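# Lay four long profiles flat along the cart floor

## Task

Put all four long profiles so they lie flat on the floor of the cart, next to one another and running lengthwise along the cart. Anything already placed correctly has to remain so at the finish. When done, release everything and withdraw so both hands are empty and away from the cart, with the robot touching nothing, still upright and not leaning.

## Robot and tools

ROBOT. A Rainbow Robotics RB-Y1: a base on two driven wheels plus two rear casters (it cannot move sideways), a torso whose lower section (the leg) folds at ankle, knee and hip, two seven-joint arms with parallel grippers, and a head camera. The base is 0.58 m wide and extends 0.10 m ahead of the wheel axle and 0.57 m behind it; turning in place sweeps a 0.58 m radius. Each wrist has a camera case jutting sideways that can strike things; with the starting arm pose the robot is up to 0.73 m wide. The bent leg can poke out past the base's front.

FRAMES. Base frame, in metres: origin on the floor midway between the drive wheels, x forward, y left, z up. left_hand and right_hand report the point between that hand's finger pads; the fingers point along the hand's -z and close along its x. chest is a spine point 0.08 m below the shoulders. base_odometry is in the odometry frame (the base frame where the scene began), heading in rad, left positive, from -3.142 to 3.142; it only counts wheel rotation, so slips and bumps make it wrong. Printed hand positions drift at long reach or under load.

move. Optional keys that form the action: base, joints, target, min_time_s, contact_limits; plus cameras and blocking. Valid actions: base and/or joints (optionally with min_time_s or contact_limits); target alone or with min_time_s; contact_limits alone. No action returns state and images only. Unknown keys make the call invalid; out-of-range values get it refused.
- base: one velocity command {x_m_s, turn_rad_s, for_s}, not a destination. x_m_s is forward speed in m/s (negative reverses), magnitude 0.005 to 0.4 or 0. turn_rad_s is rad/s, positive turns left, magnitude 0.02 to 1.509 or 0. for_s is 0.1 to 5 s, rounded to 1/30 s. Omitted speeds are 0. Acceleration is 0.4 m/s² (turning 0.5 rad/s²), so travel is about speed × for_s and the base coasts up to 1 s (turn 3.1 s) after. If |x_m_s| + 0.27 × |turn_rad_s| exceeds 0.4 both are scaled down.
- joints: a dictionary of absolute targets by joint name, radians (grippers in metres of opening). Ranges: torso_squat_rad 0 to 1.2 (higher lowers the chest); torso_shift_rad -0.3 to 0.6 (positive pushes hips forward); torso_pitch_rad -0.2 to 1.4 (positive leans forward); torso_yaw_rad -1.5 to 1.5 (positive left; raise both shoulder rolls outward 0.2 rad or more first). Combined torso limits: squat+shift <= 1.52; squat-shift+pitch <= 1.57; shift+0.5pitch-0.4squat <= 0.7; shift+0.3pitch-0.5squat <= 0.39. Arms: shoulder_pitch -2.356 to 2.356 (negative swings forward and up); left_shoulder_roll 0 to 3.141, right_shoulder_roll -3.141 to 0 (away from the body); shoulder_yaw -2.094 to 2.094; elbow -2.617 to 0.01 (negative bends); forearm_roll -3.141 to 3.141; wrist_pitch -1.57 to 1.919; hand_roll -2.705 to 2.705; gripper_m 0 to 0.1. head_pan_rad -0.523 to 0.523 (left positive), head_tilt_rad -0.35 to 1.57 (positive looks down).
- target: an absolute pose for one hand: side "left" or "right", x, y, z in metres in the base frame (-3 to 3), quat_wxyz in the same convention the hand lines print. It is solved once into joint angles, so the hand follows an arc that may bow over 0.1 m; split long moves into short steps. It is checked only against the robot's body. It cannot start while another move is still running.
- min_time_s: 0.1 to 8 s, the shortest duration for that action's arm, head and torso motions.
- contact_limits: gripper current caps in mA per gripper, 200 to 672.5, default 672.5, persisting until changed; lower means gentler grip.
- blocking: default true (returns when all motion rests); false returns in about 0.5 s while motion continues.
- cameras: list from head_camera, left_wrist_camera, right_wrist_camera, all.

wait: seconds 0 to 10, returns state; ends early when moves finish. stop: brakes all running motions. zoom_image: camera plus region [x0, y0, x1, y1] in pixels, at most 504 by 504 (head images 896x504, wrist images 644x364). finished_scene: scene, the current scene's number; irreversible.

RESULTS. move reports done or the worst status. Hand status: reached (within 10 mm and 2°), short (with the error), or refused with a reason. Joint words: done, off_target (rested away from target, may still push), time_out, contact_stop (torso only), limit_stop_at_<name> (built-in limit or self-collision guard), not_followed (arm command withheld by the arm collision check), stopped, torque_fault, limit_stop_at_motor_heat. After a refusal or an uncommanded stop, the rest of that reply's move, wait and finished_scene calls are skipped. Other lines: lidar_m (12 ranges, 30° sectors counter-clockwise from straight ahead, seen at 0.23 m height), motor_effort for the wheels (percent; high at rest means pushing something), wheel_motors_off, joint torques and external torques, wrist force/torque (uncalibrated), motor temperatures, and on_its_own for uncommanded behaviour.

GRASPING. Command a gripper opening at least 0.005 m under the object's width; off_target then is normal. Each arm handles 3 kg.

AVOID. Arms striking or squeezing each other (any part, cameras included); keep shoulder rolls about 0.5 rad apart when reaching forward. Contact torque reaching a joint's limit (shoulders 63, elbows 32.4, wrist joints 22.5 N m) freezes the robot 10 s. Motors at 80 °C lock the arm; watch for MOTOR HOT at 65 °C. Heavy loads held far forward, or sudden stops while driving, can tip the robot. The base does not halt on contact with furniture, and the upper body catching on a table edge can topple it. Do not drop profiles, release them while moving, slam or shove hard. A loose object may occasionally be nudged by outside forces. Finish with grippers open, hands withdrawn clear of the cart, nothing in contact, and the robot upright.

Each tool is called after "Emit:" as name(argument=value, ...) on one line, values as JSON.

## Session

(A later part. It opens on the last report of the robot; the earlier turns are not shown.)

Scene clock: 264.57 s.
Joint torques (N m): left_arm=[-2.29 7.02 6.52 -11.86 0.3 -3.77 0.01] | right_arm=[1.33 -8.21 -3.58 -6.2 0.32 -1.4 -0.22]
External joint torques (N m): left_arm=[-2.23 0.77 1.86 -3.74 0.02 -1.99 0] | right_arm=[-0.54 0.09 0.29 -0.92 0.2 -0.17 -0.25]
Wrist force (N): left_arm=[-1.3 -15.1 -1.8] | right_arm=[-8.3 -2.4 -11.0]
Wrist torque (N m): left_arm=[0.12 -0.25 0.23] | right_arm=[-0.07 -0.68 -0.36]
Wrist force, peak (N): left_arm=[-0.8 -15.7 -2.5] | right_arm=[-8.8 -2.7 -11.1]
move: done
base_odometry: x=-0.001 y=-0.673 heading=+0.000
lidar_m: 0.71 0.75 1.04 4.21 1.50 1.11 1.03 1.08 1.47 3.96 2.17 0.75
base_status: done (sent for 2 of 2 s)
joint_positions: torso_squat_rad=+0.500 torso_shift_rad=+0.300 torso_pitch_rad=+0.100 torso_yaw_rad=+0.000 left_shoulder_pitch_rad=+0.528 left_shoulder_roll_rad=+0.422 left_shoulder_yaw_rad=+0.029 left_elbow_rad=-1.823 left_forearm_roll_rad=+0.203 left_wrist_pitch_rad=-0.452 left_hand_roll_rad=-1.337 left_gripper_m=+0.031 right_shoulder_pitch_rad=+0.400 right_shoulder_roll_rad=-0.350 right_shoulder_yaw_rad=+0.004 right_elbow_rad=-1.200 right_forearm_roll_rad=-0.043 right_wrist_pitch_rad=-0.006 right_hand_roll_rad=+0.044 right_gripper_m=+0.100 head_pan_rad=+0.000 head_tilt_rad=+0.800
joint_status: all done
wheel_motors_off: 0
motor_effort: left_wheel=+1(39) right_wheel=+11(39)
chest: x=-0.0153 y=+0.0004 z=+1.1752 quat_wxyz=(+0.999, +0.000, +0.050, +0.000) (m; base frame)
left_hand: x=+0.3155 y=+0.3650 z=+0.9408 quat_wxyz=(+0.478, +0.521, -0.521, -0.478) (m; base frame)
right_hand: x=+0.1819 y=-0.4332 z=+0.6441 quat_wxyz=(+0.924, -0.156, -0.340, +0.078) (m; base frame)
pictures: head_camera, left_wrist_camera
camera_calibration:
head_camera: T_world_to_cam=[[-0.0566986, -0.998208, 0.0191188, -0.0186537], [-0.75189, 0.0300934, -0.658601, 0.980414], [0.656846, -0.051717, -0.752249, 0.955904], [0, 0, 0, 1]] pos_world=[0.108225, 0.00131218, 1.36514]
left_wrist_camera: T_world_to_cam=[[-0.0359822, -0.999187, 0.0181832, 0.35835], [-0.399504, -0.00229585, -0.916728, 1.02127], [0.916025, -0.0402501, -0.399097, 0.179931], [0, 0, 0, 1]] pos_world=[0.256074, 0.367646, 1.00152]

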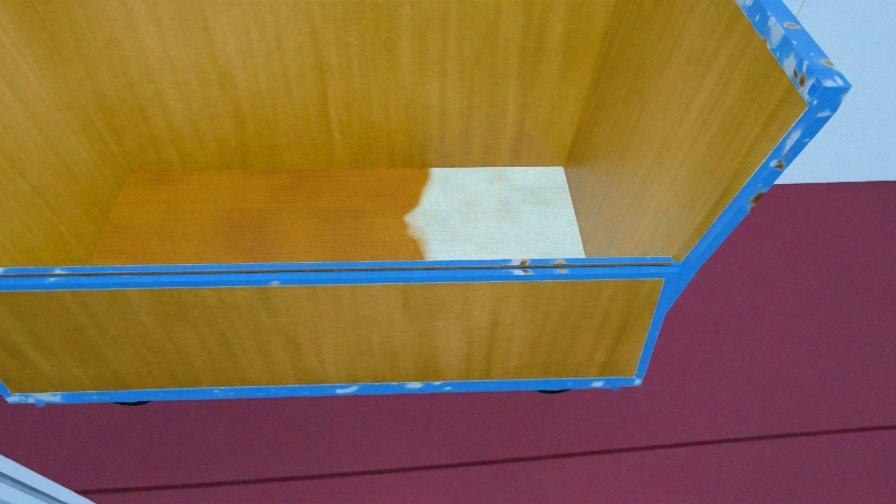

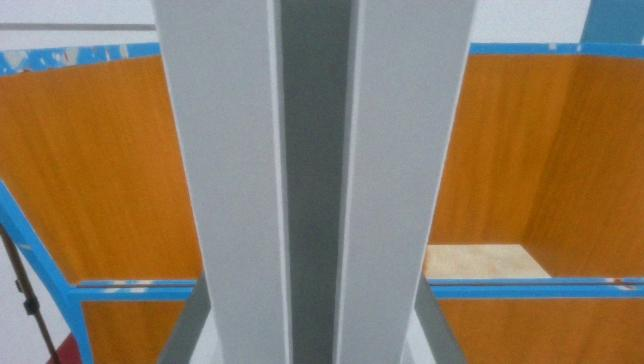

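Emit:
move(target={"side": "left", "x": 0.38, "y": 0.30, "z": 0.98, "quat_wxyz": [0.7071, 0, -0.7071, 0]}, min_time_s=2.5, cameras=["head_camera"])

Emit:
move(target={"side": "left", "x": 0.42, "y": 0.18, "z": 1.0, "quat_wxyz": [1, 0, 0, 0]}, min_time_s=2.5, cameras=["head_camera", "left_wrist_camera"])

Scene clock: 278.83 s.
Joint torques (N m): left_arm=[-7.4 2.85 3.04 -14.26 0.08 -3.35 0.2] | right_arm=[1.33 -8.06 -3.52 -5.92 0.42 -1.4 -0.29]
External joint torques (N m): left_arm=[-4.33 -0.9 0.05 -4.61 0.1 -1.85 0.25] | right_arm=[-0.54 0.24 0.35 -0.65 0.29 -0.16 -0.32]
Wrist force (N): left_arm=[-16.8 0.0 -2.7] | right_arm=[-8.6 -2.5 -10.9]
Wrist torque (N m): left_arm=[-0.32 -0.60 0.42] | right_arm=[-0.07 -0.70 -0.37]
Wrist force, peak (N): left_arm=[-17.0 0.1 -2.8] | right_arm=[-8.6 -2.4 -11.3]
move: done
base_odometry: x=-0.001 y=-0.673 heading=+0.000
lidar_m: 0.72 0.75 1.03 4.20 1.50 1.10 1.03 1.07 1.46 3.96 2.17 0.75
base_status: not commanded
joint_positions: torso_squat_rad=+0.500 torso_shift_rad=+0.300 torso_pitch_rad=+0.100 torso_yaw_rad=+0.000 left_shoulder_pitch_rad=+0.385 left_shoulder_roll_rad=+0.259 left_shoulder_yaw_rad=+0.012 left_elbow_rad=-2.065 left_forearm_roll_rad=+0.893 left_wrist_pitch_rad=+0.024 left_hand_roll_rad=-0.621 left_gripper_m=+0.031 right_shoulder_pitch_rad=+0.400 right_shoulder_roll_rad=-0.350 right_shoulder_yaw_rad=+0.004 right_elbow_rad=-1.200 right_forearm_roll_rad=-0.043 right_wrist_pitch_rad=-0.006 right_hand_roll_rad=+0.044 right_gripper_m=+0.100 head_pan_rad=+0.000 head_tilt_rad=+0.800
joint_status: all done
wheel_motors_off: 0
motor_effort: left_wheel=+1(2) right_wheel=+14(16)
chest: x=-0.0153 y=+0.0004 z=+1.1752 quat_wxyz=(+0.999, +0.000, +0.050, +0.000) (m; base frame)
left_hand: x=+0.3796 y=+0.3002 z=+0.9790 quat_wxyz=(+0.708, +0.000, -0.707, +0.000) (m; base frame)
left_hand_status: reached (checked arc, planned for 2.5 s): 1 mm and 0.1 deg off.
right_hand: x=+0.1819 y=-0.4332 z=+0.6441 quat_wxyz=(+0.924, -0.156, -0.340, +0.078) (m; base frame)
pictures: head_camera
camera_calibration:
head_camera: T_world_to_cam=[[-0.0566986, -0.998208, 0.0191188, -0.0186537], [-0.75189, 0.0300934, -0.658601, 0.980414], [0.656846, -0.051717, -0.752249, 0.955904], [0, 0, 0, 1]] pos_world=[0.108225, 0.00131218, 1.36514]

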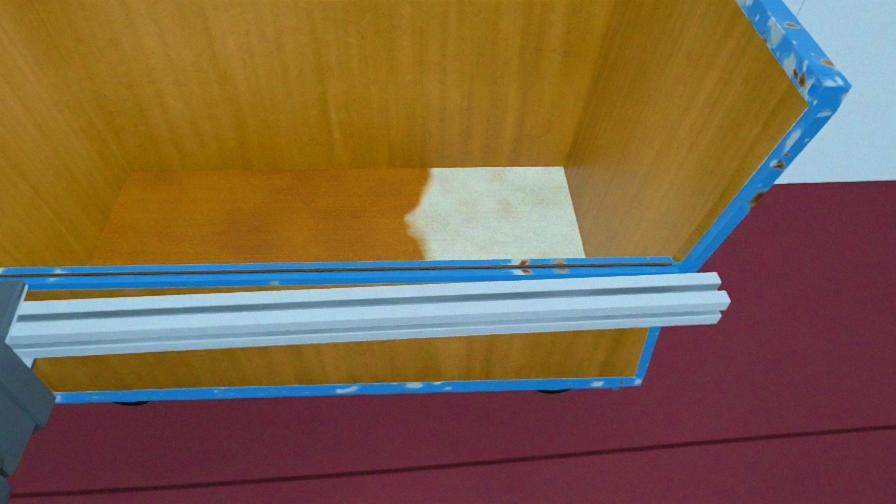

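Scene clock: 281.67 s.
Joint torques (N m): left_arm=[-23.96 7.42 8.37 -5.13 0.08 -0.14 -0.19] | right_arm=[1.11 -8.06 -3.38 -5.97 0.21 -1.28 -0.14]
External joint torques (N m): left_arm=[-4.89 -0.06 0.32 -1.28 0.06 -0.08 -0.19] | right_arm=[-0.76 0.24 0.49 -0.7 0.08 -0.04 -0.17]
Wrist force (N): left_arm=[-0.8 0.2 -18.3] | right_arm=[-8.3 -2.6 -10.9]
Wrist torque (N m): left_arm=[-0.47 -0.19 0.21] | right_arm=[-0.04 -0.69 -0.36]
Wrist force, peak (N): left_arm=[-8.7 7.0 -15.5] | right_arm=[-8.6 -2.4 -11.2]
move: done
base_odometry: x=-0.001 y=-0.673 heading=-0.001
lidar_m: 0.71 0.75 1.04 4.21 1.51 1.09 1.03 1.08 1.47 3.97 2.19 0.74
base_status: not commanded
joint_positions: torso_squat_rad=+0.500 torso_shift_rad=+0.300 torso_pitch_rad=+0.100 torso_yaw_rad=+0.000 left_shoulder_pitch_rad=-1.049 left_shoulder_roll_rad=+0.706 left_shoulder_yaw_rad=-0.570 left_elbow_rad=-1.513 left_forearm_roll_rad=+1.108 left_wrist_pitch_rad=+1.919 left_hand_roll_rad=+0.784 left_gripper_m=+0.031 right_shoulder_pitch_rad=+0.400 right_shoulder_roll_rad=-0.350 right_shoulder_yaw_rad=+0.004 right_elbow_rad=-1.200 right_forearm_roll_rad=-0.043 right_wrist_pitch_rad=-0.006 right_hand_roll_rad=+0.044 right_gripper_m=+0.100 head_pan_rad=+0.000 head_tilt_rad=+0.800
joint_status: all done
wheel_motors_off: 0
motor_effort: left_wheel=+2(2) right_wheel=+14(17)
chest: x=-0.0153 y=+0.0004 z=+1.1752 quat_wxyz=(+0.999, +0.000, +0.050, +0.000) (m; base frame)
left_hand: x=+0.4197 y=+0.1803 z=+0.9995 quat_wxyz=(+1.000, +0.000, +0.000, +0.000) (m; base frame)
left_hand_status: reached (checked arc, planned for 2.5 s): 1 mm and 0.1 deg off.
right_hand: x=+0.1819 y=-0.4332 z=+0.6441 quat_wxyz=(+0.924, -0.156, -0.340, +0.078) (m; base frame)
pictures: head_camera, left_wrist_camera
camera_calibration:
head_camera: T_world_to_cam=[[-0.0566986, -0.998208, 0.0191188, -0.0186537], [-0.75189, 0.0300934, -0.658601, 0.980414], [0.656846, -0.051717, -0.752249, 0.955904], [0, 0, 0, 1]] pos_world=[0.108225, 0.00131218, 1.36514]
left_wrist_camera: T_world_to_cam=[[0.999181, 0.0216653, 0.0341653, -0.457932], [0.00279499, -0.879464, 0.475957, -0.286334], [0.0403589, -0.475472, -0.878805, 1.02592], [0, 0, 0, 1]] pos_world=[0.416953, 0.245895, 1.05351]

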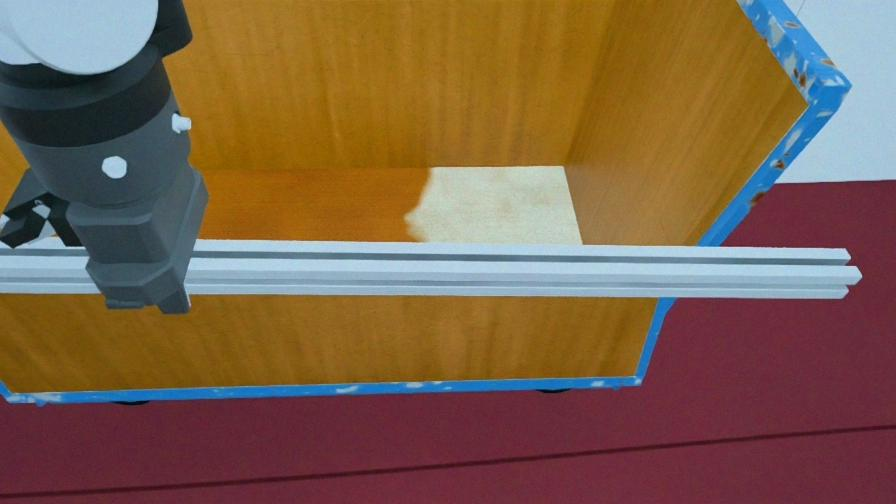

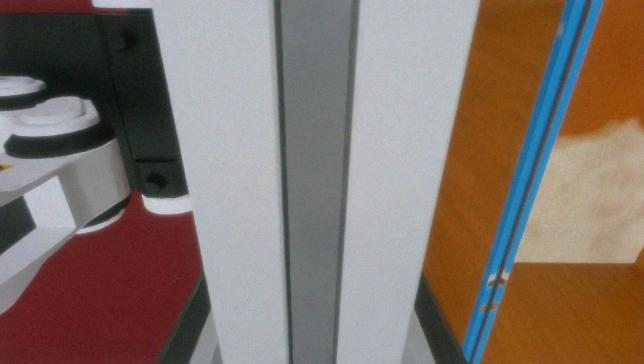

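Emit:
move(target={"side": "left", "x": 0.50, "y": 0.177, "z": 1.05, "quat_wxyz": [0.939, 0, -0.343, 0]}, min_time_s=1.5)

Emit:
move(base={"x_m_s": 0.25, "for_s": 2.0}, cameras=["head_camera"])

Scene clock: 327.10 s.
Joint torques (N m): left_arm=[-21.53 9.43 9.93 -5.85 -2.33 -1.42 0.45] | right_arm=[1.39 -8.33 -3.37 -6.45 0.26 -1.43 -0.1]
External joint torques (N m): left_arm=[-4.17 2.06 0.73 -2.23 -1.41 -0.67 0.48] | right_arm=[-0.48 -0.03 0.49 -1.17 0.13 -0.2 -0.13]
Wrist force (N): left_arm=[-10.5 -0.5 -14.8] | right_arm=[-8.4 -2.6 -11.1]
Wrist torque (N m): left_arm=[-0.38 -0.41 0.38] | right_arm=[-0.04 -0.69 -0.37]
Wrist force, peak (N): left_arm=[-0.8 0.2 -19.0] | right_arm=[-8.7 -2.5 -11.2]
move: done
base_odometry: x=-0.001 y=-0.673 heading=-0.001
lidar_m: 0.72 0.75 1.03 4.20 1.50 1.09 1.04 1.07 1.47 3.96 2.18 0.74
base_status: not commanded
joint_positions: torso_squat_rad=+0.500 torso_shift_rad=+0.300 torso_pitch_rad=+0.100 torso_yaw_rad=+0.000 left_shoulder_pitch_rad=-0.922 left_shoulder_roll_rad=+0.826 left_shoulder_yaw_rad=-0.596 left_elbow_rad=-1.889 left_forearm_roll_rad=+0.637 left_wrist_pitch_rad=+1.526 left_hand_roll_rad=+0.929 left_gripper_m=+0.031 right_shoulder_pitch_rad=+0.400 right_shoulder_roll_rad=-0.350 right_shoulder_yaw_rad=+0.004 right_elbow_rad=-1.200 right_forearm_roll_rad=-0.043 right_wrist_pitch_rad=-0.006 right_hand_roll_rad=+0.044 right_gripper_m=+0.100 head_pan_rad=+0.000 head_tilt_rad=+0.800
joint_status: all done
wheel_motors_off: 0
motor_effort: left_wheel=+1(2) right_wheel=+15(17)
chest: x=-0.0153 y=+0.0004 z=+1.1752 quat_wxyz=(+0.999, +0.000, +0.050, +0.000) (m; base frame)
left_hand: x=+0.4993 y=+0.1769 z=+1.0494 quat_wxyz=(+0.940, +0.000, -0.341, -0.001) (m; base frame)
left_hand_status: reached (checked arc, planned for 1.5 s): 1 mm and 0.2 deg off.
right_hand: x=+0.1819 y=-0.4332 z=+0.6441 quat_wxyz=(+0.924, -0.156, -0.340, +0.078) (m; base frame)
camera_calibration:
head_camera: T_world_to_cam=[[-0.0566986, -0.998208, 0.0191188, -0.0186537], [-0.75189, 0.0300934, -0.658601, 0.980414], [0.656846, -0.051717, -0.752249, 0.955904], [0, 0, 0, 1]] pos_world=[0.108225, 0.00131218, 1.36514]
left_wrist_camera: T_world_to_cam=[[0.744488, 0.01964, 0.667347, -1.0761], [-0.305304, -0.878917, 0.366462, -0.0447154], [0.59374, -0.47657, -0.648347, 0.546964], [0, 0, 0, 1]] pos_world=[0.46274, 0.2425, 1.08914]
right_wrist_camera: T_world_to_cam=[[-0.752908, -0.234673, -0.614864, 0.43301], [-0.318105, 0.947647, 0.0278385, 0.480697], [0.57614, 0.216551, -0.788142, 0.570666], [0, 0, 0, 1]] pos_world=[0.150145, -0.477493, 0.702626]

Scene clock: 330.07 s.
Joint torques (N m): left_arm=[-22.49 8.56 10.28 -5.37 -2.16 -1.43 0.44] | right_arm=[1.97 -8.7 -3.41 -6.26 0.33 -1.51 -0.28]
External joint torques (N m): left_arm=[-5.13 1.2 1.09 -1.74 -1.23 -0.67 0.47] | right_arm=[0.1 -0.4 0.45 -0.98 0.2 -0.28 -0.31]
Wrist force (N): left_arm=[-10.4 -0.1 -14.2] | right_arm=[-8.3 -2.5 -10.8]
Wrist torque (N m): left_arm=[-0.39 -0.43 0.39] | right_arm=[-0.06 -0.69 -0.36]
Wrist force, peak (N): left_arm=[-10.8 0.0 -15.2] | right_arm=[-8.5 -2.6 -11.3]
move: done
base_odometry: x=+0.499 y=-0.673 heading=+0.000
lidar_m: 0.21 0.23 0.32 1.39 2.22 1.63 1.53 1.60 2.16 4.18 0.31 0.22
base_status: done (sent for 2 of 2 s)
joint_positions: torso_squat_rad=+0.500 torso_shift_rad=+0.300 torso_pitch_rad=+0.101 torso_yaw_rad=+0.000 left_shoulder_pitch_rad=-0.922 left_shoulder_roll_rad=+0.826 left_shoulder_yaw_rad=-0.596 left_elbow_rad=-1.889 left_forearm_roll_rad=+0.637 left_wrist_pitch_rad=+1.526 left_hand_roll_rad=+0.929 left_gripper_m=+0.031 right_shoulder_pitch_rad=+0.400 right_shoulder_roll_rad=-0.350 right_shoulder_yaw_rad=+0.004 right_elbow_rad=-1.200 right_forearm_roll_rad=-0.043 right_wrist_pitch_rad=-0.006 right_hand_roll_rad=+0.044 right_gripper_m=+0.100 head_pan_rad=+0.000 head_tilt_rad=+0.800
joint_status: not commanded
wheel_motors_off: 0
motor_effort: left_wheel=+0(36) right_wheel=-7(48)
chest: x=-0.0153 y=+0.0004 z=+1.1752 quat_wxyz=(+0.999, +0.000, +0.050, +0.000) (m; base frame)
left_hand: x=+0.4993 y=+0.1769 z=+1.0492 quat_wxyz=(+0.940, +0.000, -0.341, -0.001) (m; base frame)
right_hand: x=+0.1820 y=-0.4332 z=+0.6441 quat_wxyz=(+0.924, -0.156, -0.340, +0.078) (m; base frame)
pictures: head_camera
camera_calibration:
head_camera: T_world_to_cam=[[-0.0566966, -0.998208, 0.0191284, -0.0186614], [-0.75194, 0.0300895, -0.658544, 0.980417], [0.656789, -0.0517206, -0.752299, 0.955912], [0, 0, 0, 1]] pos_world=[0.108325, 0.00131218, 1.36514]

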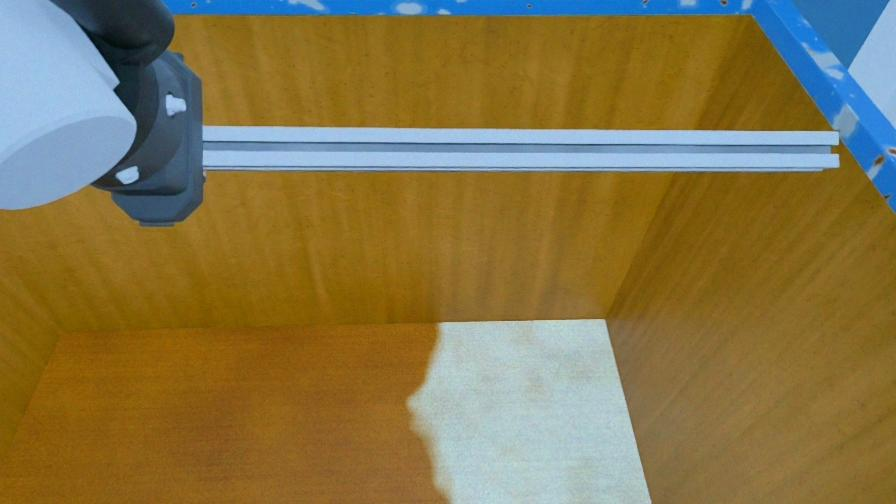

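Emit:
move(joints={"torso_squat_rad": 0.6, "torso_shift_rad": 0.25, "torso_pitch_rad": 0.7, "head_tilt_rad": 0.5}, min_time_s=3, cameras=["head_camera"])

Scene clock: 340.43 s.
Joint torques (N m): left_arm=[-14.52 7.69 8.72 -7.89 -0.99 -0.19 0.25] | right_arm=[14.55 -6.62 -2.57 -0.11 0.36 -0.18 -0.28]
External joint torques (N m): left_arm=[-3.83 1.15 2.26 -1.59 -0.87 -0.03 0.26] | right_arm=[-1.4 -0.35 0.61 -0.61 0.35 0.03 -0.29]
Wrist force (N): left_arm=[-2.1 -0.2 -17.8] | right_arm=[-5.5 -3.2 -12.4]
Wrist torque (N m): left_arm=[-0.36 -0.23 0.23] | right_arm=[0.03 -0.55 -0.32]
Wrist force, peak (N): left_arm=[-2.6 -0.6 -18.9] | right_arm=[-8.0 -2.5 -11.8]
move: done
base_odometry: x=+0.499 y=-0.673 heading=+0.000
lidar_m: 0.22 0.22 0.32 1.38 2.21 1.62 1.54 1.60 2.17 4.18 0.31 0.23
base_status: not commanded
joint_positions: torso_squat_rad=+0.600 torso_shift_rad=+0.250 torso_pitch_rad=+0.700 torso_yaw_rad=+0.000 left_shoulder_pitch_rad=-0.922 left_shoulder_roll_rad=+0.826 left_shoulder_yaw_rad=-0.596 left_elbow_rad=-1.889 left_forearm_roll_rad=+0.637 left_wrist_pitch_rad=+1.526 left_hand_roll_rad=+0.929 left_gripper_m=+0.031 right_shoulder_pitch_rad=+0.400 right_shoulder_roll_rad=-0.350 right_shoulder_yaw_rad=+0.004 right_elbow_rad=-1.200 right_forearm_roll_rad=-0.043 right_wrist_pitch_rad=-0.006 right_hand_roll_rad=+0.044 right_gripper_m=+0.100 head_pan_rad=+0.000 head_tilt_rad=+0.500
joint_status: all done
wheel_motors_off: 0
motor_effort: left_wheel=+1(2) right_wheel=-5(8)
chest: x=+0.1145 y=+0.0004 z=+1.0769 quat_wxyz=(+0.939, +0.000, +0.343, +0.000) (m; base frame)
left_hand: x=+0.4683 y=+0.1768 z=+0.6824 quat_wxyz=(+0.999, -0.001, -0.048, -0.001) (m; base frame)
right_hand: x=-0.0227 y=-0.4332 z=+0.5271 quat_wxyz=(+0.983, -0.126, -0.052, +0.120) (m; base frame)
pictures: head_camera
camera_calibration:
head_camera: T_world_to_cam=[[-0.0483457, -0.998222, 0.0348755, -0.023764], [-0.912912, 0.0299926, -0.407052, 0.789167], [0.405282, -0.0515175, -0.912739, 0.945358], [0, 0, 0, 1]] pos_world=[0.336154, 0.00131162, 1.18493]

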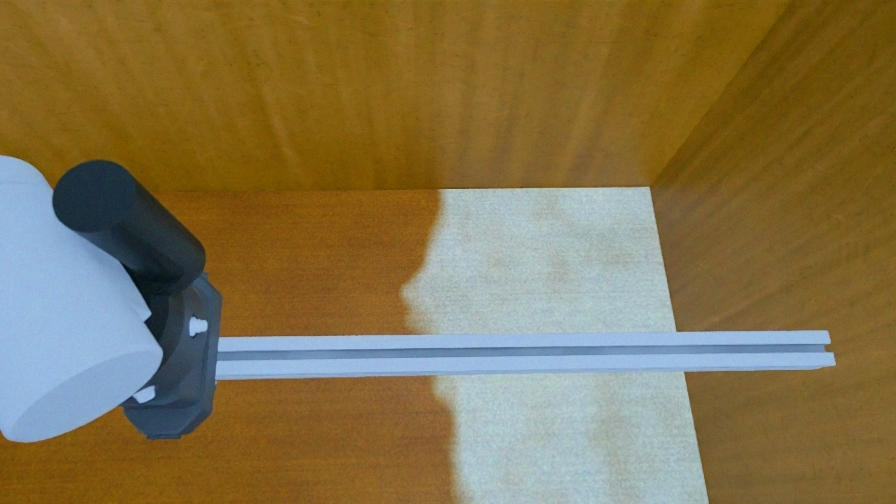

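Emit:
move(joints={"torso_squat_rad": 0.7, "torso_shift_rad": 0.3, "torso_pitch_rad": 1.0, "head_tilt_rad": 0.2}, min_time_s=2)

Emit:
move(target={"side": "left", "x": 0.49, "y": 0.179, "z": 0.42, "quat_wxyz": [1, 0, 0, -0.0075]}, min_time_s=1.5, cameras=["head_camera", "left_wrist_camera"])

Scene clock: 359.87 s.
Joint torques (N m): left_arm=[-8.17 5.92 5.79 -8.28 0.11 0.41 0.33] | right_arm=[19.45 -4.42 -2.17 3.36 0.1 0.14 -0.43]
External joint torques (N m): left_arm=[-2.42 0.71 1.65 -1.44 -0.21 0.24 0.31] | right_arm=[-1.69 -0.06 0.22 -0.11 0.16 -0.21 -0.41]
Wrist force (N): left_arm=[2.4 -0.5 -18.3] | right_arm=[-3.9 -3.8 -12.4]
Wrist torque (N m): left_arm=[-0.38 -0.11 0.21] | right_arm=[0.06 -0.48 -0.28]
Wrist force, peak (N): left_arm=[2.5 -0.3 -19.0] | right_arm=[-5.5 -3.2 -12.7]
move: done
base_odometry: x=+0.499 y=-0.673 heading=+0.000
lidar_m: 0.21 0.23 0.31 1.37 2.23 1.62 1.53 1.60 2.18 4.18 0.31 0.22
base_status: not commanded
joint_positions: torso_squat_rad=+0.700 torso_shift_rad=+0.300 torso_pitch_rad=+1.000 torso_yaw_rad=+0.000 left_shoulder_pitch_rad=-0.923 left_shoulder_roll_rad=+0.826 left_shoulder_yaw_rad=-0.596 left_elbow_rad=-1.889 left_forearm_roll_rad=+0.637 left_wrist_pitch_rad=+1.526 left_hand_roll_rad=+0.929 left_gripper_m=+0.031 right_shoulder_pitch_rad=+0.400 right_shoulder_roll_rad=-0.350 right_shoulder_yaw_rad=+0.004 right_elbow_rad=-1.200 right_forearm_roll_rad=-0.043 right_wrist_pitch_rad=-0.006 right_hand_roll_rad=+0.044 right_gripper_m=+0.100 head_pan_rad=+0.000 head_tilt_rad=+0.200
joint_status: all done
wheel_motors_off: 0
motor_effort: left_wheel=+1(2) right_wheel=-2(7)
chest: x=+0.1908 y=+0.0003 z=+0.9591 quat_wxyz=(+0.877, +0.000, +0.480, +0.000) (m; base frame)
left_hand: x=+0.4125 y=+0.1767 z=+0.4777 quat_wxyz=(+0.995, -0.001, +0.101, -0.001) (m; base frame)
right_hand: x=-0.1027 y=-0.4332 z=+0.4744 quat_wxyz=(+0.980, -0.106, +0.096, +0.138) (m; base frame)
camera_calibration:
head_camera: T_world_to_cam=[[-0.0481744, -0.998235, 0.0347331, -0.0125118], [-0.91292, 0.0298943, -0.407043, 0.822292], [0.405286, -0.0513176, -0.912748, 0.747942], [0, 0, 0, 1]] pos_world=[0.446954, 0.00131107, 1.01783]
left_wrist_camera: T_world_to_cam=[[0.985685, 0.0194371, -0.167473, -0.330603], [0.0967048, -0.878864, 0.467168, -0.0757842], [-0.138106, -0.476676, -0.868163, 0.634769], [0, 0, 0, 1]] pos_world=[0.420864, 0.242401, 0.53112]
right_wrist_camera: T_world_to_cam=[[-0.949686, -0.234541, 0.207575, -0.295956], [-0.175806, 0.947679, 0.266451, 0.29631], [-0.259208, 0.216552, -0.941231, 0.587725], [0, 0, 0, 1]] pos_world=[-0.0766289, -0.477494, 0.535666]

Scene clock: 361.70 s.
Joint torques (N m): left_arm=[-9.84 4.49 3.69 -7.85 -0.3 0.01 -0.14] | right_arm=[19.89 -4.59 -2.18 3.34 0.26 0.43 -0.17]
External joint torques (N m): left_arm=[-2.13 -0.68 -0.56 -1.35 -0.33 0.07 -0.14] | right_arm=[-1.26 -0.23 0.2 -0.13 0.32 0.08 -0.15]
Wrist force (N): left_arm=[-0.3 -0.4 -18.7] | right_arm=[-3.8 -3.8 -12.2]
Wrist torque (N m): left_arm=[-0.43 -0.13 0.19] | right_arm=[0.07 -0.46 -0.28]
Wrist force, peak (N): left_arm=[0.1 0.0 -19.1] | right_arm=[-4.1 -3.7 -12.8]
move: done
base_odometry: x=+0.499 y=-0.673 heading=+0.000
lidar_m: 0.21 0.23 0.33 1.39 2.23 1.61 1.53 1.60 2.18 4.17 0.31 0.22
base_status: not commanded
joint_positions: torso_squat_rad=+0.700 torso_shift_rad=+0.300 torso_pitch_rad=+1.000 torso_yaw_rad=+0.000 left_shoulder_pitch_rad=-1.024 left_shoulder_roll_rad=+0.727 left_shoulder_yaw_rad=-0.607 left_elbow_rad=-1.552 left_forearm_roll_rad=+0.479 left_wrist_pitch_rad=+1.242 left_hand_roll_rad=+0.804 left_gripper_m=+0.031 right_shoulder_pitch_rad=+0.400 right_shoulder_roll_rad=-0.350 right_shoulder_yaw_rad=+0.004 right_elbow_rad=-1.200 right_forearm_roll_rad=-0.043 right_wrist_pitch_rad=-0.006 right_hand_roll_rad=+0.044 right_gripper_m=+0.100 head_pan_rad=+0.000 head_tilt_rad=+0.200
joint_status: all done
wheel_motors_off: 0
motor_effort: left_wheel=+2(2) right_wheel=-3(6)
chest: x=+0.1908 y=+0.0003 z=+0.9591 quat_wxyz=(+0.877, +0.000, +0.480, +0.000) (m; base frame)
left_hand: x=+0.4896 y=+0.1793 z=+0.4198 quat_wxyz=(+1.000, +0.000, +0.000, -0.007) (m; base frame)
left_hand_status: reached (checked arc, planned for 1.5 s): 1 mm and 0.1 deg off.
right_hand: x=-0.1027 y=-0.4332 z=+0.4744 quat_wxyz=(+0.980, -0.106, +0.096, +0.138) (m; base frame)
pictures: head_camera, left_wrist_camera
camera_calibration:
head_camera: T_world_to_cam=[[-0.0481744, -0.998235, 0.0347331, -0.0125118], [-0.91292, 0.0298943, -0.407043, 0.822292], [0.405286, -0.0513176, -0.912748, 0.747942], [0, 0, 0, 1]] pos_world=[0.446954, 0.00131107, 1.01783]
left_wrist_camera: T_world_to_cam=[[0.999418, 0.00612568, 0.0335665, -0.505118], [-0.0105774, -0.879668, 0.47547, -0.00471425], [0.0324399, -0.475548, -0.879091, 0.517256], [0, 0, 0, 1]] pos_world=[0.487994, 0.244927, 0.473912]

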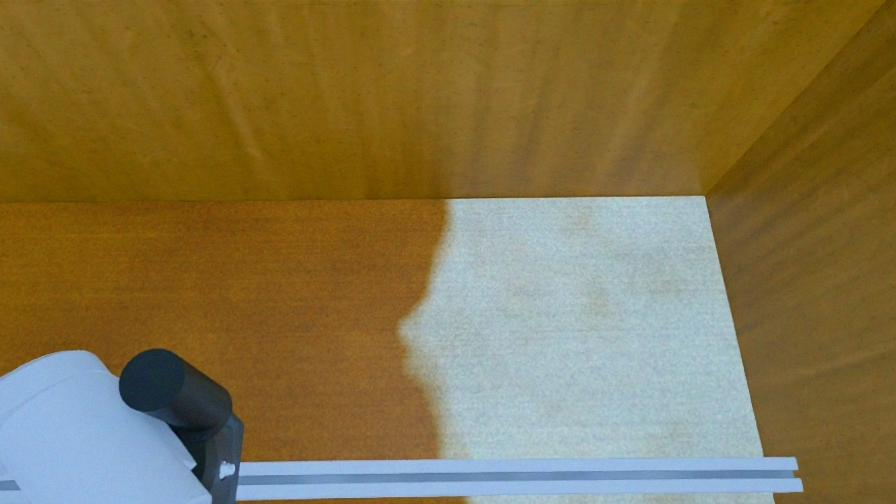

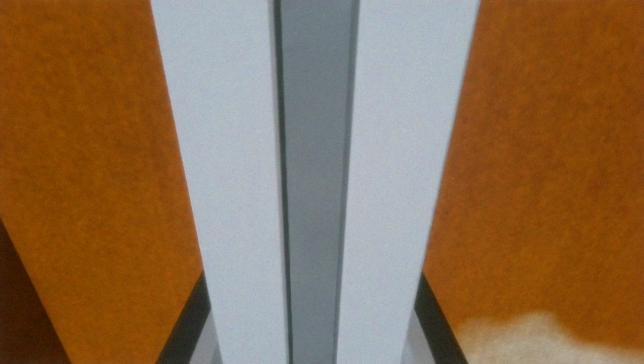

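Emit:
move(target={"side": "left", "x": 0.51, "y": 0.172, "z": 0.33, "quat_wxyz": [1, 0, 0, -0.0075]}, min_time_s=1.5)

Emit:
move(target={"side": "left", "x": 0.51, "y": 0.172, "z": 0.30, "quat_wxyz": [1, 0, 0, -0.0075]}, min_time_s=1.0, cameras=["head_camera", "left_wrist_camera"])

Scene clock: 387.50 s.
Joint torques (N m): left_arm=[-11.73 3.35 2.48 -6.17 -0.46 0.28 0.19] | right_arm=[20.21 -3.99 -1.96 3.13 0.11 0.24 -0.23]
External joint torques (N m): left_arm=[-1.86 -0.22 0.01 -1.3 -0.47 0.35 0.19] | right_arm=[-0.93 0.37 0.42 -0.34 0.17 -0.11 -0.21]
Wrist force (N): left_arm=[-1.2 0.1 -18.1] | right_arm=[-4.1 -3.5 -12.5]
Wrist torque (N m): left_arm=[-0.22 -0.29 0.17] | right_arm=[0.02 -0.50 -0.27]
Wrist force, peak (N): left_arm=[-1.3 0.3 -19.3] | right_arm=[-3.8 -3.6 -12.8]
move: done
base_odometry: x=+0.499 y=-0.673 heading=+0.000
lidar_m: 0.21 0.23 0.32 1.38 2.22 1.62 1.53 1.60 2.17 4.19 0.30 0.23
base_status: not commanded
joint_positions: torso_squat_rad=+0.700 torso_shift_rad=+0.300 torso_pitch_rad=+1.000 torso_yaw_rad=+0.000 left_shoulder_pitch_rad=-1.221 left_shoulder_roll_rad=+0.479 left_shoulder_yaw_rad=-0.611 left_elbow_rad=-0.847 left_forearm_roll_rad=+0.484 left_wrist_pitch_rad=+0.884 left_hand_roll_rad=+0.581 left_gripper_m=+0.031 right_shoulder_pitch_rad=+0.400 right_shoulder_roll_rad=-0.350 right_shoulder_yaw_rad=+0.004 right_elbow_rad=-1.200 right_forearm_roll_rad=-0.043 right_wrist_pitch_rad=-0.006 right_hand_roll_rad=+0.044 right_gripper_m=+0.100 head_pan_rad=+0.000 head_tilt_rad=+0.200
joint_status: all done
wheel_motors_off: 0
motor_effort: left_wheel=+2(3) right_wheel=-3(6)
chest: x=+0.1908 y=+0.0003 z=+0.9590 quat_wxyz=(+0.877, +0.000, +0.480, +0.000) (m; base frame)
left_hand: x=+0.5095 y=+0.1721 z=+0.3299 quat_wxyz=(+1.000, +0.000, +0.000, -0.007) (m; base frame)
left_hand_status: reached (checked arc, planned for 1.5 s): 1 mm and 0.0 deg off.
right_hand: x=-0.1028 y=-0.4332 z=+0.4744 quat_wxyz=(+0.980, -0.106, +0.096, +0.138) (m; base frame)
camera_calibration:
head_camera: T_world_to_cam=[[-0.0483057, -0.998227, 0.0347842, -0.0126046], [-0.912914, 0.0299932, -0.40705, 0.8223], [0.405284, -0.0514178, -0.912744, 0.747933], [0, 0, 0, 1]] pos_world=[0.446954, 0.00121144, 1.01783]
left_wrist_camera: T_world_to_cam=[[0.999401, 0.00596318, 0.0341038, -0.522103], [-0.0109832, -0.879564, 0.475654, 0.0319315], [0.0328329, -0.475743, -0.878971, 0.433908], [0, 0, 0, 1]] pos_world=[0.507894, 0.237628, 0.38401]
right_wrist_camera: T_world_to_cam=[[-0.949727, -0.234429, 0.207511, -0.295966], [-0.175719, 0.947705, 0.266416, 0.296331], [-0.259115, 0.216558, -0.941255, 0.587722], [0, 0, 0, 1]] pos_world=[-0.0767285, -0.477494, 0.535666]

Scene clock: 389.53 s.
Joint torques (N m): left_arm=[-8.35 2.08 0.45 -2.47 -0.72 -3.35 0.1] | right_arm=[19.38 -4.5 -1.31 3.41 0.06 0.41 -0.47]
External joint torques (N m): left_arm=[2.84 -0.49 -0.45 0.61 -0.72 -3.26 0.1] | right_arm=[-1.73 -0.14 1.08 -0.03 0.12 0.06 -0.46]
Wrist force (N): left_arm=[-11.4 0.4 35.2] | right_arm=[-4.0 -3.7 -12.7]
Wrist torque (N m): left_arm=[-0.37 0.89 0.17] | right_arm=[0.05 -0.47 -0.28]
Wrist force, peak (N): left_arm=[-37.6 24.8 91.6] | right_arm=[-4.4 -3.7 -12.8]
move: done
base_odometry: x=+0.499 y=-0.673 heading=+0.000
lidar_m: 0.21 0.23 0.33 1.38 2.23 1.62 1.53 1.60 2.17 4.18 0.31 0.23
base_status: not commanded
joint_positions: torso_squat_rad=+0.700 torso_shift_rad=+0.299 torso_pitch_rad=+0.998 torso_yaw_rad=+0.000 left_shoulder_pitch_rad=-1.398 left_shoulder_roll_rad=+0.315 left_shoulder_yaw_rad=-0.566 left_elbow_rad=-0.308 left_forearm_roll_rad=+0.575 left_wrist_pitch_rad=+0.615 left_hand_roll_rad=+0.365 left_gripper_m=+0.031 right_shoulder_pitch_rad=+0.400 right_shoulder_roll_rad=-0.350 right_shoulder_yaw_rad=+0.004 right_elbow_rad=-1.200 right_forearm_roll_rad=-0.043 right_wrist_pitch_rad=-0.006 right_hand_roll_rad=+0.044 right_gripper_m=+0.100 head_pan_rad=+0.000 head_tilt_rad=+0.200
joint_status: all done
wheel_motors_off: 0
motor_effort: left_wheel=+6(33) right_wheel=+0(8)
chest: x=+0.1900 y=+0.0002 z=+0.9596 quat_wxyz=(+0.878, +0.000, +0.479, +0.000) (m; base frame)
left_hand: x=+0.5103 y=+0.1723 z=+0.3021 quat_wxyz=(+1.000, +0.000, -0.005, -0.007) (m; base frame)
left_hand_status: reached (checked arc, planned for 1.0 s): 2 mm and 0.6 deg off.
right_hand: x=-0.1025 y=-0.4331 z=+0.4741 quat_wxyz=(+0.980, -0.106, +0.095, +0.138) (m; base frame)
pictures: head_camera, left_wrist_camera
camera_calibration:
head_camera: T_world_to_cam=[[-0.0482258, -0.998254, 0.0340956, -0.012121], [-0.912074, 0.0300956, -0.408921, 0.823457], [0.407181, -0.0508182, -0.911933, 0.747622], [0, 0, 0, 1]] pos_world=[0.446052, 0.00111057, 1.01892]
left_wrist_camera: T_world_to_cam=[[0.998991, 0.00616371, 0.0444751, -0.52488], [-0.0157345, -0.879663, 0.475337, 0.0478929], [0.0420529, -0.475557, -0.878679, 0.40471], [0, 0, 0, 1]] pos_world=[0.508085, 0.237827, 0.356189]

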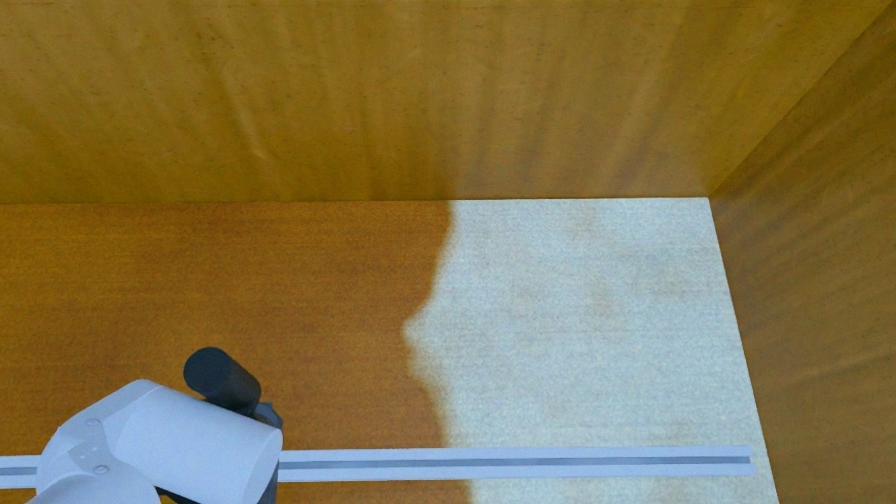

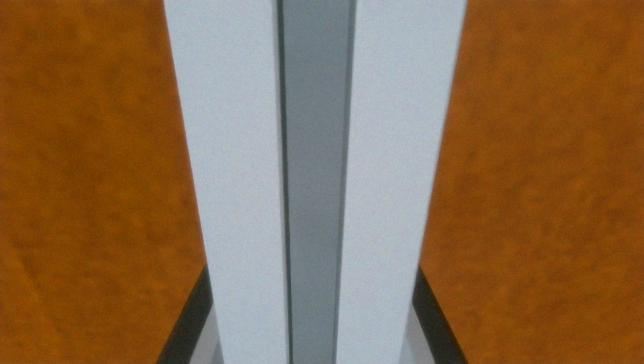

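Emit:
move(target={"side": "left", "x": 0.51, "y": 0.172, "z": 0.306, "quat_wxyz": [1, 0, 0, -0.0075]})

Emit:
move(contact_limits={"left_gripper_m": 200}, cameras=["left_wrist_camera"])

Emit:
wait(seconds=1, cameras=["head_camera", "left_wrist_camera"])

Scene clock: 394.70 s.
Joint torques (N m): left_arm=[-12.85 3.45 0.52 -4.05 -0.2 -0.03 0.23] | right_arm=[19.9 -4.38 -1.69 3.32 0.1 0.43 -0.26]
External joint torques (N m): left_arm=[-1.6 0.82 -0.48 -0.84 -0.21 0.02 0.23] | right_arm=[-1.23 -0.03 0.7 -0.14 0.16 0.08 -0.25]
Wrist force (N): left_arm=[-0.4 0.2 -18.2] | right_arm=[-3.9 -3.6 -12.3]
Wrist torque (N m): left_arm=[-0.15 -0.19 0.26] | right_arm=[0.04 -0.47 -0.29]
Wrist force, peak (N): left_arm=[-11.2 0.8 37.0] | right_arm=[-4.1 -3.8 -12.8]
move: done
base_odometry: x=+0.499 y=-0.673 heading=+0.000
lidar_m: 0.21 0.22 0.33 1.38 2.22 1.62 1.53 1.60 2.18 4.19 0.30 0.22
base_status: not commanded
joint_positions: torso_squat_rad=+0.700 torso_shift_rad=+0.300 torso_pitch_rad=+1.000 torso_yaw_rad=+0.000 left_shoulder_pitch_rad=-1.395 left_shoulder_roll_rad=+0.326 left_shoulder_yaw_rad=-0.566 left_elbow_rad=-0.341 left_forearm_roll_rad=+0.578 left_wrist_pitch_rad=+0.659 left_hand_roll_rad=+0.369 left_gripper_m=+0.031 right_shoulder_pitch_rad=+0.400 right_shoulder_roll_rad=-0.350 right_shoulder_yaw_rad=+0.004 right_elbow_rad=-1.200 right_forearm_roll_rad=-0.043 right_wrist_pitch_rad=-0.006 right_hand_roll_rad=+0.044 right_gripper_m=+0.100 head_pan_rad=+0.000 head_tilt_rad=+0.200
joint_status: all done
wheel_motors_off: 0
motor_effort: left_wheel=+3(6) right_wheel=+0(3)
chest: x=+0.1906 y=+0.0003 z=+0.9591 quat_wxyz=(+0.878, +0.000, +0.479, +0.000) (m; base frame)
left_hand: x=+0.5095 y=+0.1718 z=+0.3039 quat_wxyz=(+1.000, +0.001, +0.006, -0.008) (m; base frame)
left_hand_status: reached (checked arc, planned for 0.2 s): 2 mm and 0.7 deg off.
right_hand: x=-0.1027 y=-0.4332 z=+0.4743 quat_wxyz=(+0.980, -0.106, +0.096, +0.138) (m; base frame)
camera_calibration:
head_camera: T_world_to_cam=[[-0.0482352, -0.998237, 0.0345853, -0.0124423], [-0.912788, 0.0299937, -0.407332, 0.82248], [0.405576, -0.0512168, -0.912625, 0.747813], [0, 0, 0, 1]] pos_world=[0.446853, 0.00121109, 1.01793]
left_wrist_camera: T_world_to_cam=[[0.999746, 0.00542259, 0.0218684, -0.517593], [-0.00560344, -0.880267, 0.474445, 0.0418916], [0.0218227, -0.474447, -0.880013, 0.41658], [0, 0, 0, 1]] pos_world=[0.508605, 0.237328, 0.35804]
right_wrist_camera: T_world_to_cam=[[-0.949793, -0.234466, 0.207168, -0.295688], [-0.175793, 0.947649, 0.266567, 0.296261], [-0.258823, 0.216765, -0.941288, 0.587793], [0, 0, 0, 1]] pos_world=[-0.0766276, -0.477493, 0.535566]

Scene clock: 395.00 s.
Joint torques (N m): left_arm=[-13.45 3.37 1.07 -4.1 -0.29 -0.16 0.44] | right_arm=[19.84 -4.05 -1.62 3.33 0.09 0.29 -0.33]
External joint torques (N m): left_arm=[-2.26 0.74 0.07 -0.88 -0.31 -0.1 0.44] | right_arm=[-1.3 0.31 0.76 -0.14 0.15 -0.06 -0.32]
Wrist force (N): left_arm=[-0.5 -0.4 -18.6] | right_arm=[-4.0 -3.7 -12.5]
Wrist torque (N m): left_arm=[-0.28 -0.21 0.19] | right_arm=[0.04 -0.48 -0.28]
Wrist force, peak (N): left_arm=[-0.5 -0.4 -18.6] | right_arm=[-4.2 -3.6 -12.7]
base_odometry: x=+0.499 y=-0.673 heading=+0.000
lidar_m: 0.21 0.23 0.32 1.37 2.21 1.62 1.53 1.59 2.16 4.19 0.31 0.23
base_status: not commanded
joint_positions: torso_squat_rad=+0.700 torso_shift_rad=+0.300 torso_pitch_rad=+1.000 torso_yaw_rad=+0.000 left_shoulder_pitch_rad=-1.395 left_shoulder_roll_rad=+0.326 left_shoulder_yaw_rad=-0.566 left_elbow_rad=-0.341 left_forearm_roll_rad=+0.578 left_wrist_pitch_rad=+0.659 left_hand_roll_rad=+0.369 left_gripper_m=+0.031 right_shoulder_pitch_rad=+0.400 right_shoulder_roll_rad=-0.350 right_shoulder_yaw_rad=+0.004 right_elbow_rad=-1.200 right_forearm_roll_rad=-0.043 right_wrist_pitch_rad=-0.006 right_hand_roll_rad=+0.044 right_gripper_m=+0.100 head_pan_rad=+0.000 head_tilt_rad=+0.200
joint_status: not commanded
wheel_motors_off: 0
motor_effort: left_wheel=+3(4) right_wheel=-1(4)
contact_limits: left_gripper_m 200 mA
chest: x=+0.1906 y=+0.0003 z=+0.9591 quat_wxyz=(+0.878, +0.000, +0.479, +0.000) (m; base frame)
left_hand: x=+0.5095 y=+0.1718 z=+0.3038 quat_wxyz=(+1.000, +0.001, +0.006, -0.008) (m; base frame)
right_hand: x=-0.1027 y=-0.4332 z=+0.4743 quat_wxyz=(+0.980, -0.106, +0.096, +0.138) (m; base frame)
pictures: left_wrist_camera
camera_calibration:
left_wrist_camera: T_world_to_cam=[[0.999748, 0.0053766, 0.0217796, -0.517552], [-0.00560181, -0.880267, 0.474446, 0.0418905], [0.0217228, -0.474448, -0.880015, 0.416632], [0, 0, 0, 1]] pos_world=[0.508606, 0.237328, 0.35804]

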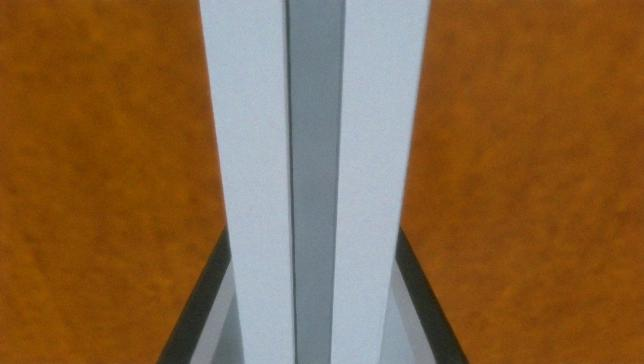

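Scene clock: 396.00 s.
Joint torques (N m): left_arm=[-13.33 2.97 0.55 -3.83 -0.13 0.11 0.07] | right_arm=[19.92 -4.48 -1.97 3.08 0.25 0.41 -0.34]
External joint torques (N m): left_arm=[-2.09 0.33 -0.45 -0.61 -0.14 0.17 0.07] | right_arm=[-1.22 -0.13 0.41 -0.38 0.31 0.06 -0.33]
Wrist force (N): left_arm=[-0.2 -0.4 -16.1] | right_arm=[-3.9 -3.4 -12.4]
Wrist torque (N m): left_arm=[-0.24 -0.22 0.19] | right_arm=[0.01 -0.47 -0.28]
Wrist force, peak (N): left_arm=[-0.5 -0.2 -18.2] | right_arm=[-4.1 -3.7 -12.6]
base_odometry: x=+0.499 y=-0.673 heading=+0.000
lidar_m: 0.21 0.22 0.33 1.38 2.23 1.62 1.53 1.59 2.17 4.17 0.30 0.23
base_status: not commanded
joint_positions: torso_squat_rad=+0.700 torso_shift_rad=+0.300 torso_pitch_rad=+1.000 torso_yaw_rad=+0.000 left_shoulder_pitch_rad=-1.395 left_shoulder_roll_rad=+0.326 left_shoulder_yaw_rad=-0.566 left_elbow_rad=-0.341 left_forearm_roll_rad=+0.578 left_wrist_pitch_rad=+0.659 left_hand_roll_rad=+0.369 left_gripper_m=+0.031 right_shoulder_pitch_rad=+0.400 right_shoulder_roll_rad=-0.350 right_shoulder_yaw_rad=+0.004 right_elbow_rad=-1.200 right_forearm_roll_rad=-0.043 right_wrist_pitch_rad=-0.006 right_hand_roll_rad=+0.044 right_gripper_m=+0.100 head_pan_rad=+0.000 head_tilt_rad=+0.200
joint_status: not commanded
wheel_motors_off: 0
motor_effort: left_wheel=+3(4) right_wheel=-3(4)
contact_limits: left_gripper_m 200 mA
chest: x=+0.1906 y=+0.0003 z=+0.9591 quat_wxyz=(+0.878, +0.000, +0.479, +0.000) (m; base frame)
left_hand: x=+0.5095 y=+0.1718 z=+0.3038 quat_wxyz=(+1.000, +0.001, +0.006, -0.008) (m; base frame)
right_hand: x=-0.1027 y=-0.4332 z=+0.4743 quat_wxyz=(+0.980, -0.106, +0.096, +0.138) (m; base frame)
wait: 1.00 s; at rest by 0.27 s
pictures: head_camera, left_wrist_camera
camera_calibration:
head_camera: T_world_to_cam=[[-0.048234, -0.998237, 0.0345913, -0.0124489], [-0.912825, 0.0299948, -0.407248, 0.822411], [0.405493, -0.051219, -0.912662, 0.747889], [0, 0, 0, 1]] pos_world=[0.446854, 0.00121109, 1.01793]
left_wrist_camera: T_world_to_cam=[[0.999748, 0.0053766, 0.0217796, -0.517552], [-0.00560181, -0.880267, 0.474446, 0.0418905], [0.0217228, -0.474448, -0.880015, 0.416632], [0, 0, 0, 1]] pos_world=[0.508606, 0.237328, 0.35804]

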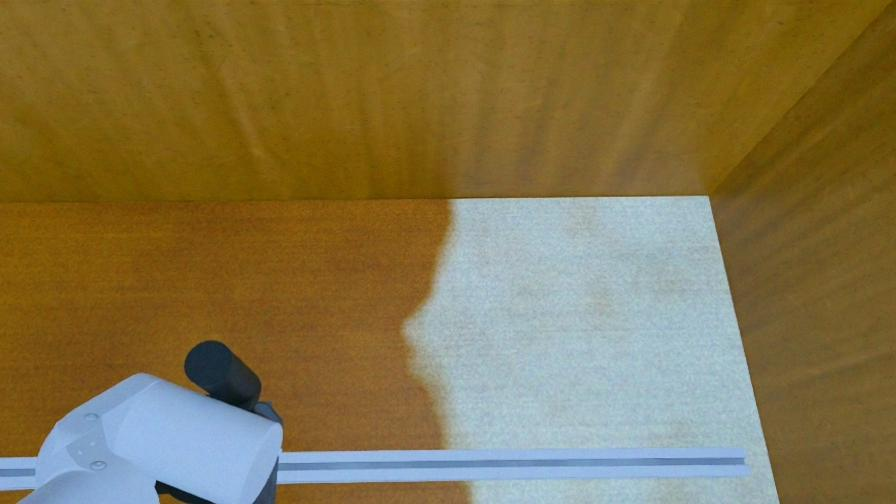

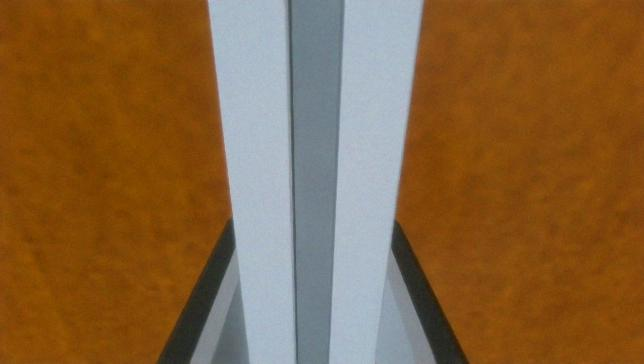

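Emit:
wait(seconds=1.5, cameras=["left_wrist_camera"])

Scene clock: 399.30 s.
Joint torques (N m): left_arm=[-12.97 3.3 0.49 -4.36 -0.14 -0.02 0.37] | right_arm=[19.84 -4.45 -2.02 3.39 -0.04 0.33 -0.19]
External joint torques (N m): left_arm=[-1.73 0.67 -0.5 -1.14 -0.15 0.03 0.37] | right_arm=[-1.3 -0.1 0.36 -0.07 0.03 -0.02 -0.18]
Wrist force (N): left_arm=[-0.9 -0.1 -16.7] | right_arm=[-4.0 -3.6 -12.3]
Wrist torque (N m): left_arm=[-0.32 -0.29 0.21] | right_arm=[0.03 -0.49 -0.28]
Wrist force, peak (N): left_arm=[-0.8 -0.4 -18.1] | right_arm=[-4.0 -3.6 -12.8]
base_odometry: x=+0.499 y=-0.673 heading=+0.000
lidar_m: 0.21 0.22 0.33 1.40 2.22 1.61 1.54 1.60 2.17 4.17 0.31 0.23
base_status: not commanded
joint_positions: torso_squat_rad=+0.700 torso_shift_rad=+0.300 torso_pitch_rad=+1.000 torso_yaw_rad=+0.000 left_shoulder_pitch_rad=-1.395 left_shoulder_roll_rad=+0.326 left_shoulder_yaw_rad=-0.566 left_elbow_rad=-0.341 left_forearm_roll_rad=+0.578 left_wrist_pitch_rad=+0.659 left_hand_roll_rad=+0.369 left_gripper_m=+0.031 right_shoulder_pitch_rad=+0.400 right_shoulder_roll_rad=-0.350 right_shoulder_yaw_rad=+0.004 right_elbow_rad=-1.200 right_forearm_roll_rad=-0.043 right_wrist_pitch_rad=-0.006 right_hand_roll_rad=+0.044 right_gripper_m=+0.100 head_pan_rad=+0.000 head_tilt_rad=+0.200
joint_status: not commanded
wheel_motors_off: 0
motor_effort: left_wheel=+4(4) right_wheel=-2(4)
contact_limits: left_gripper_m 200 mA
chest: x=+0.1906 y=+0.0003 z=+0.9591 quat_wxyz=(+0.878, +0.000, +0.479, +0.000) (m; base frame)
left_hand: x=+0.5095 y=+0.1718 z=+0.3038 quat_wxyz=(+1.000, +0.001, +0.006, -0.008) (m; base frame)
right_hand: x=-0.1027 y=-0.4332 z=+0.4743 quat_wxyz=(+0.980, -0.106, +0.096, +0.138) (m; base frame)
wait: 1.50 s; at rest from the start
pictures: left_wrist_camera
camera_calibration:
left_wrist_camera: T_world_to_cam=[[0.999748, 0.0053766, 0.0217796, -0.517552], [-0.00560181, -0.880267, 0.474446, 0.0418905], [0.0217228, -0.474448, -0.880015, 0.416632], [0, 0, 0, 1]] pos_world=[0.508606, 0.237328, 0.35804]

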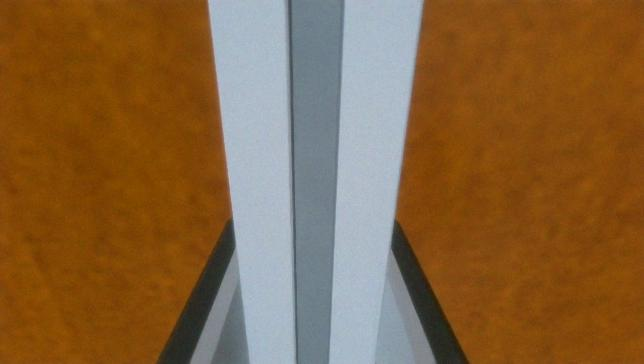

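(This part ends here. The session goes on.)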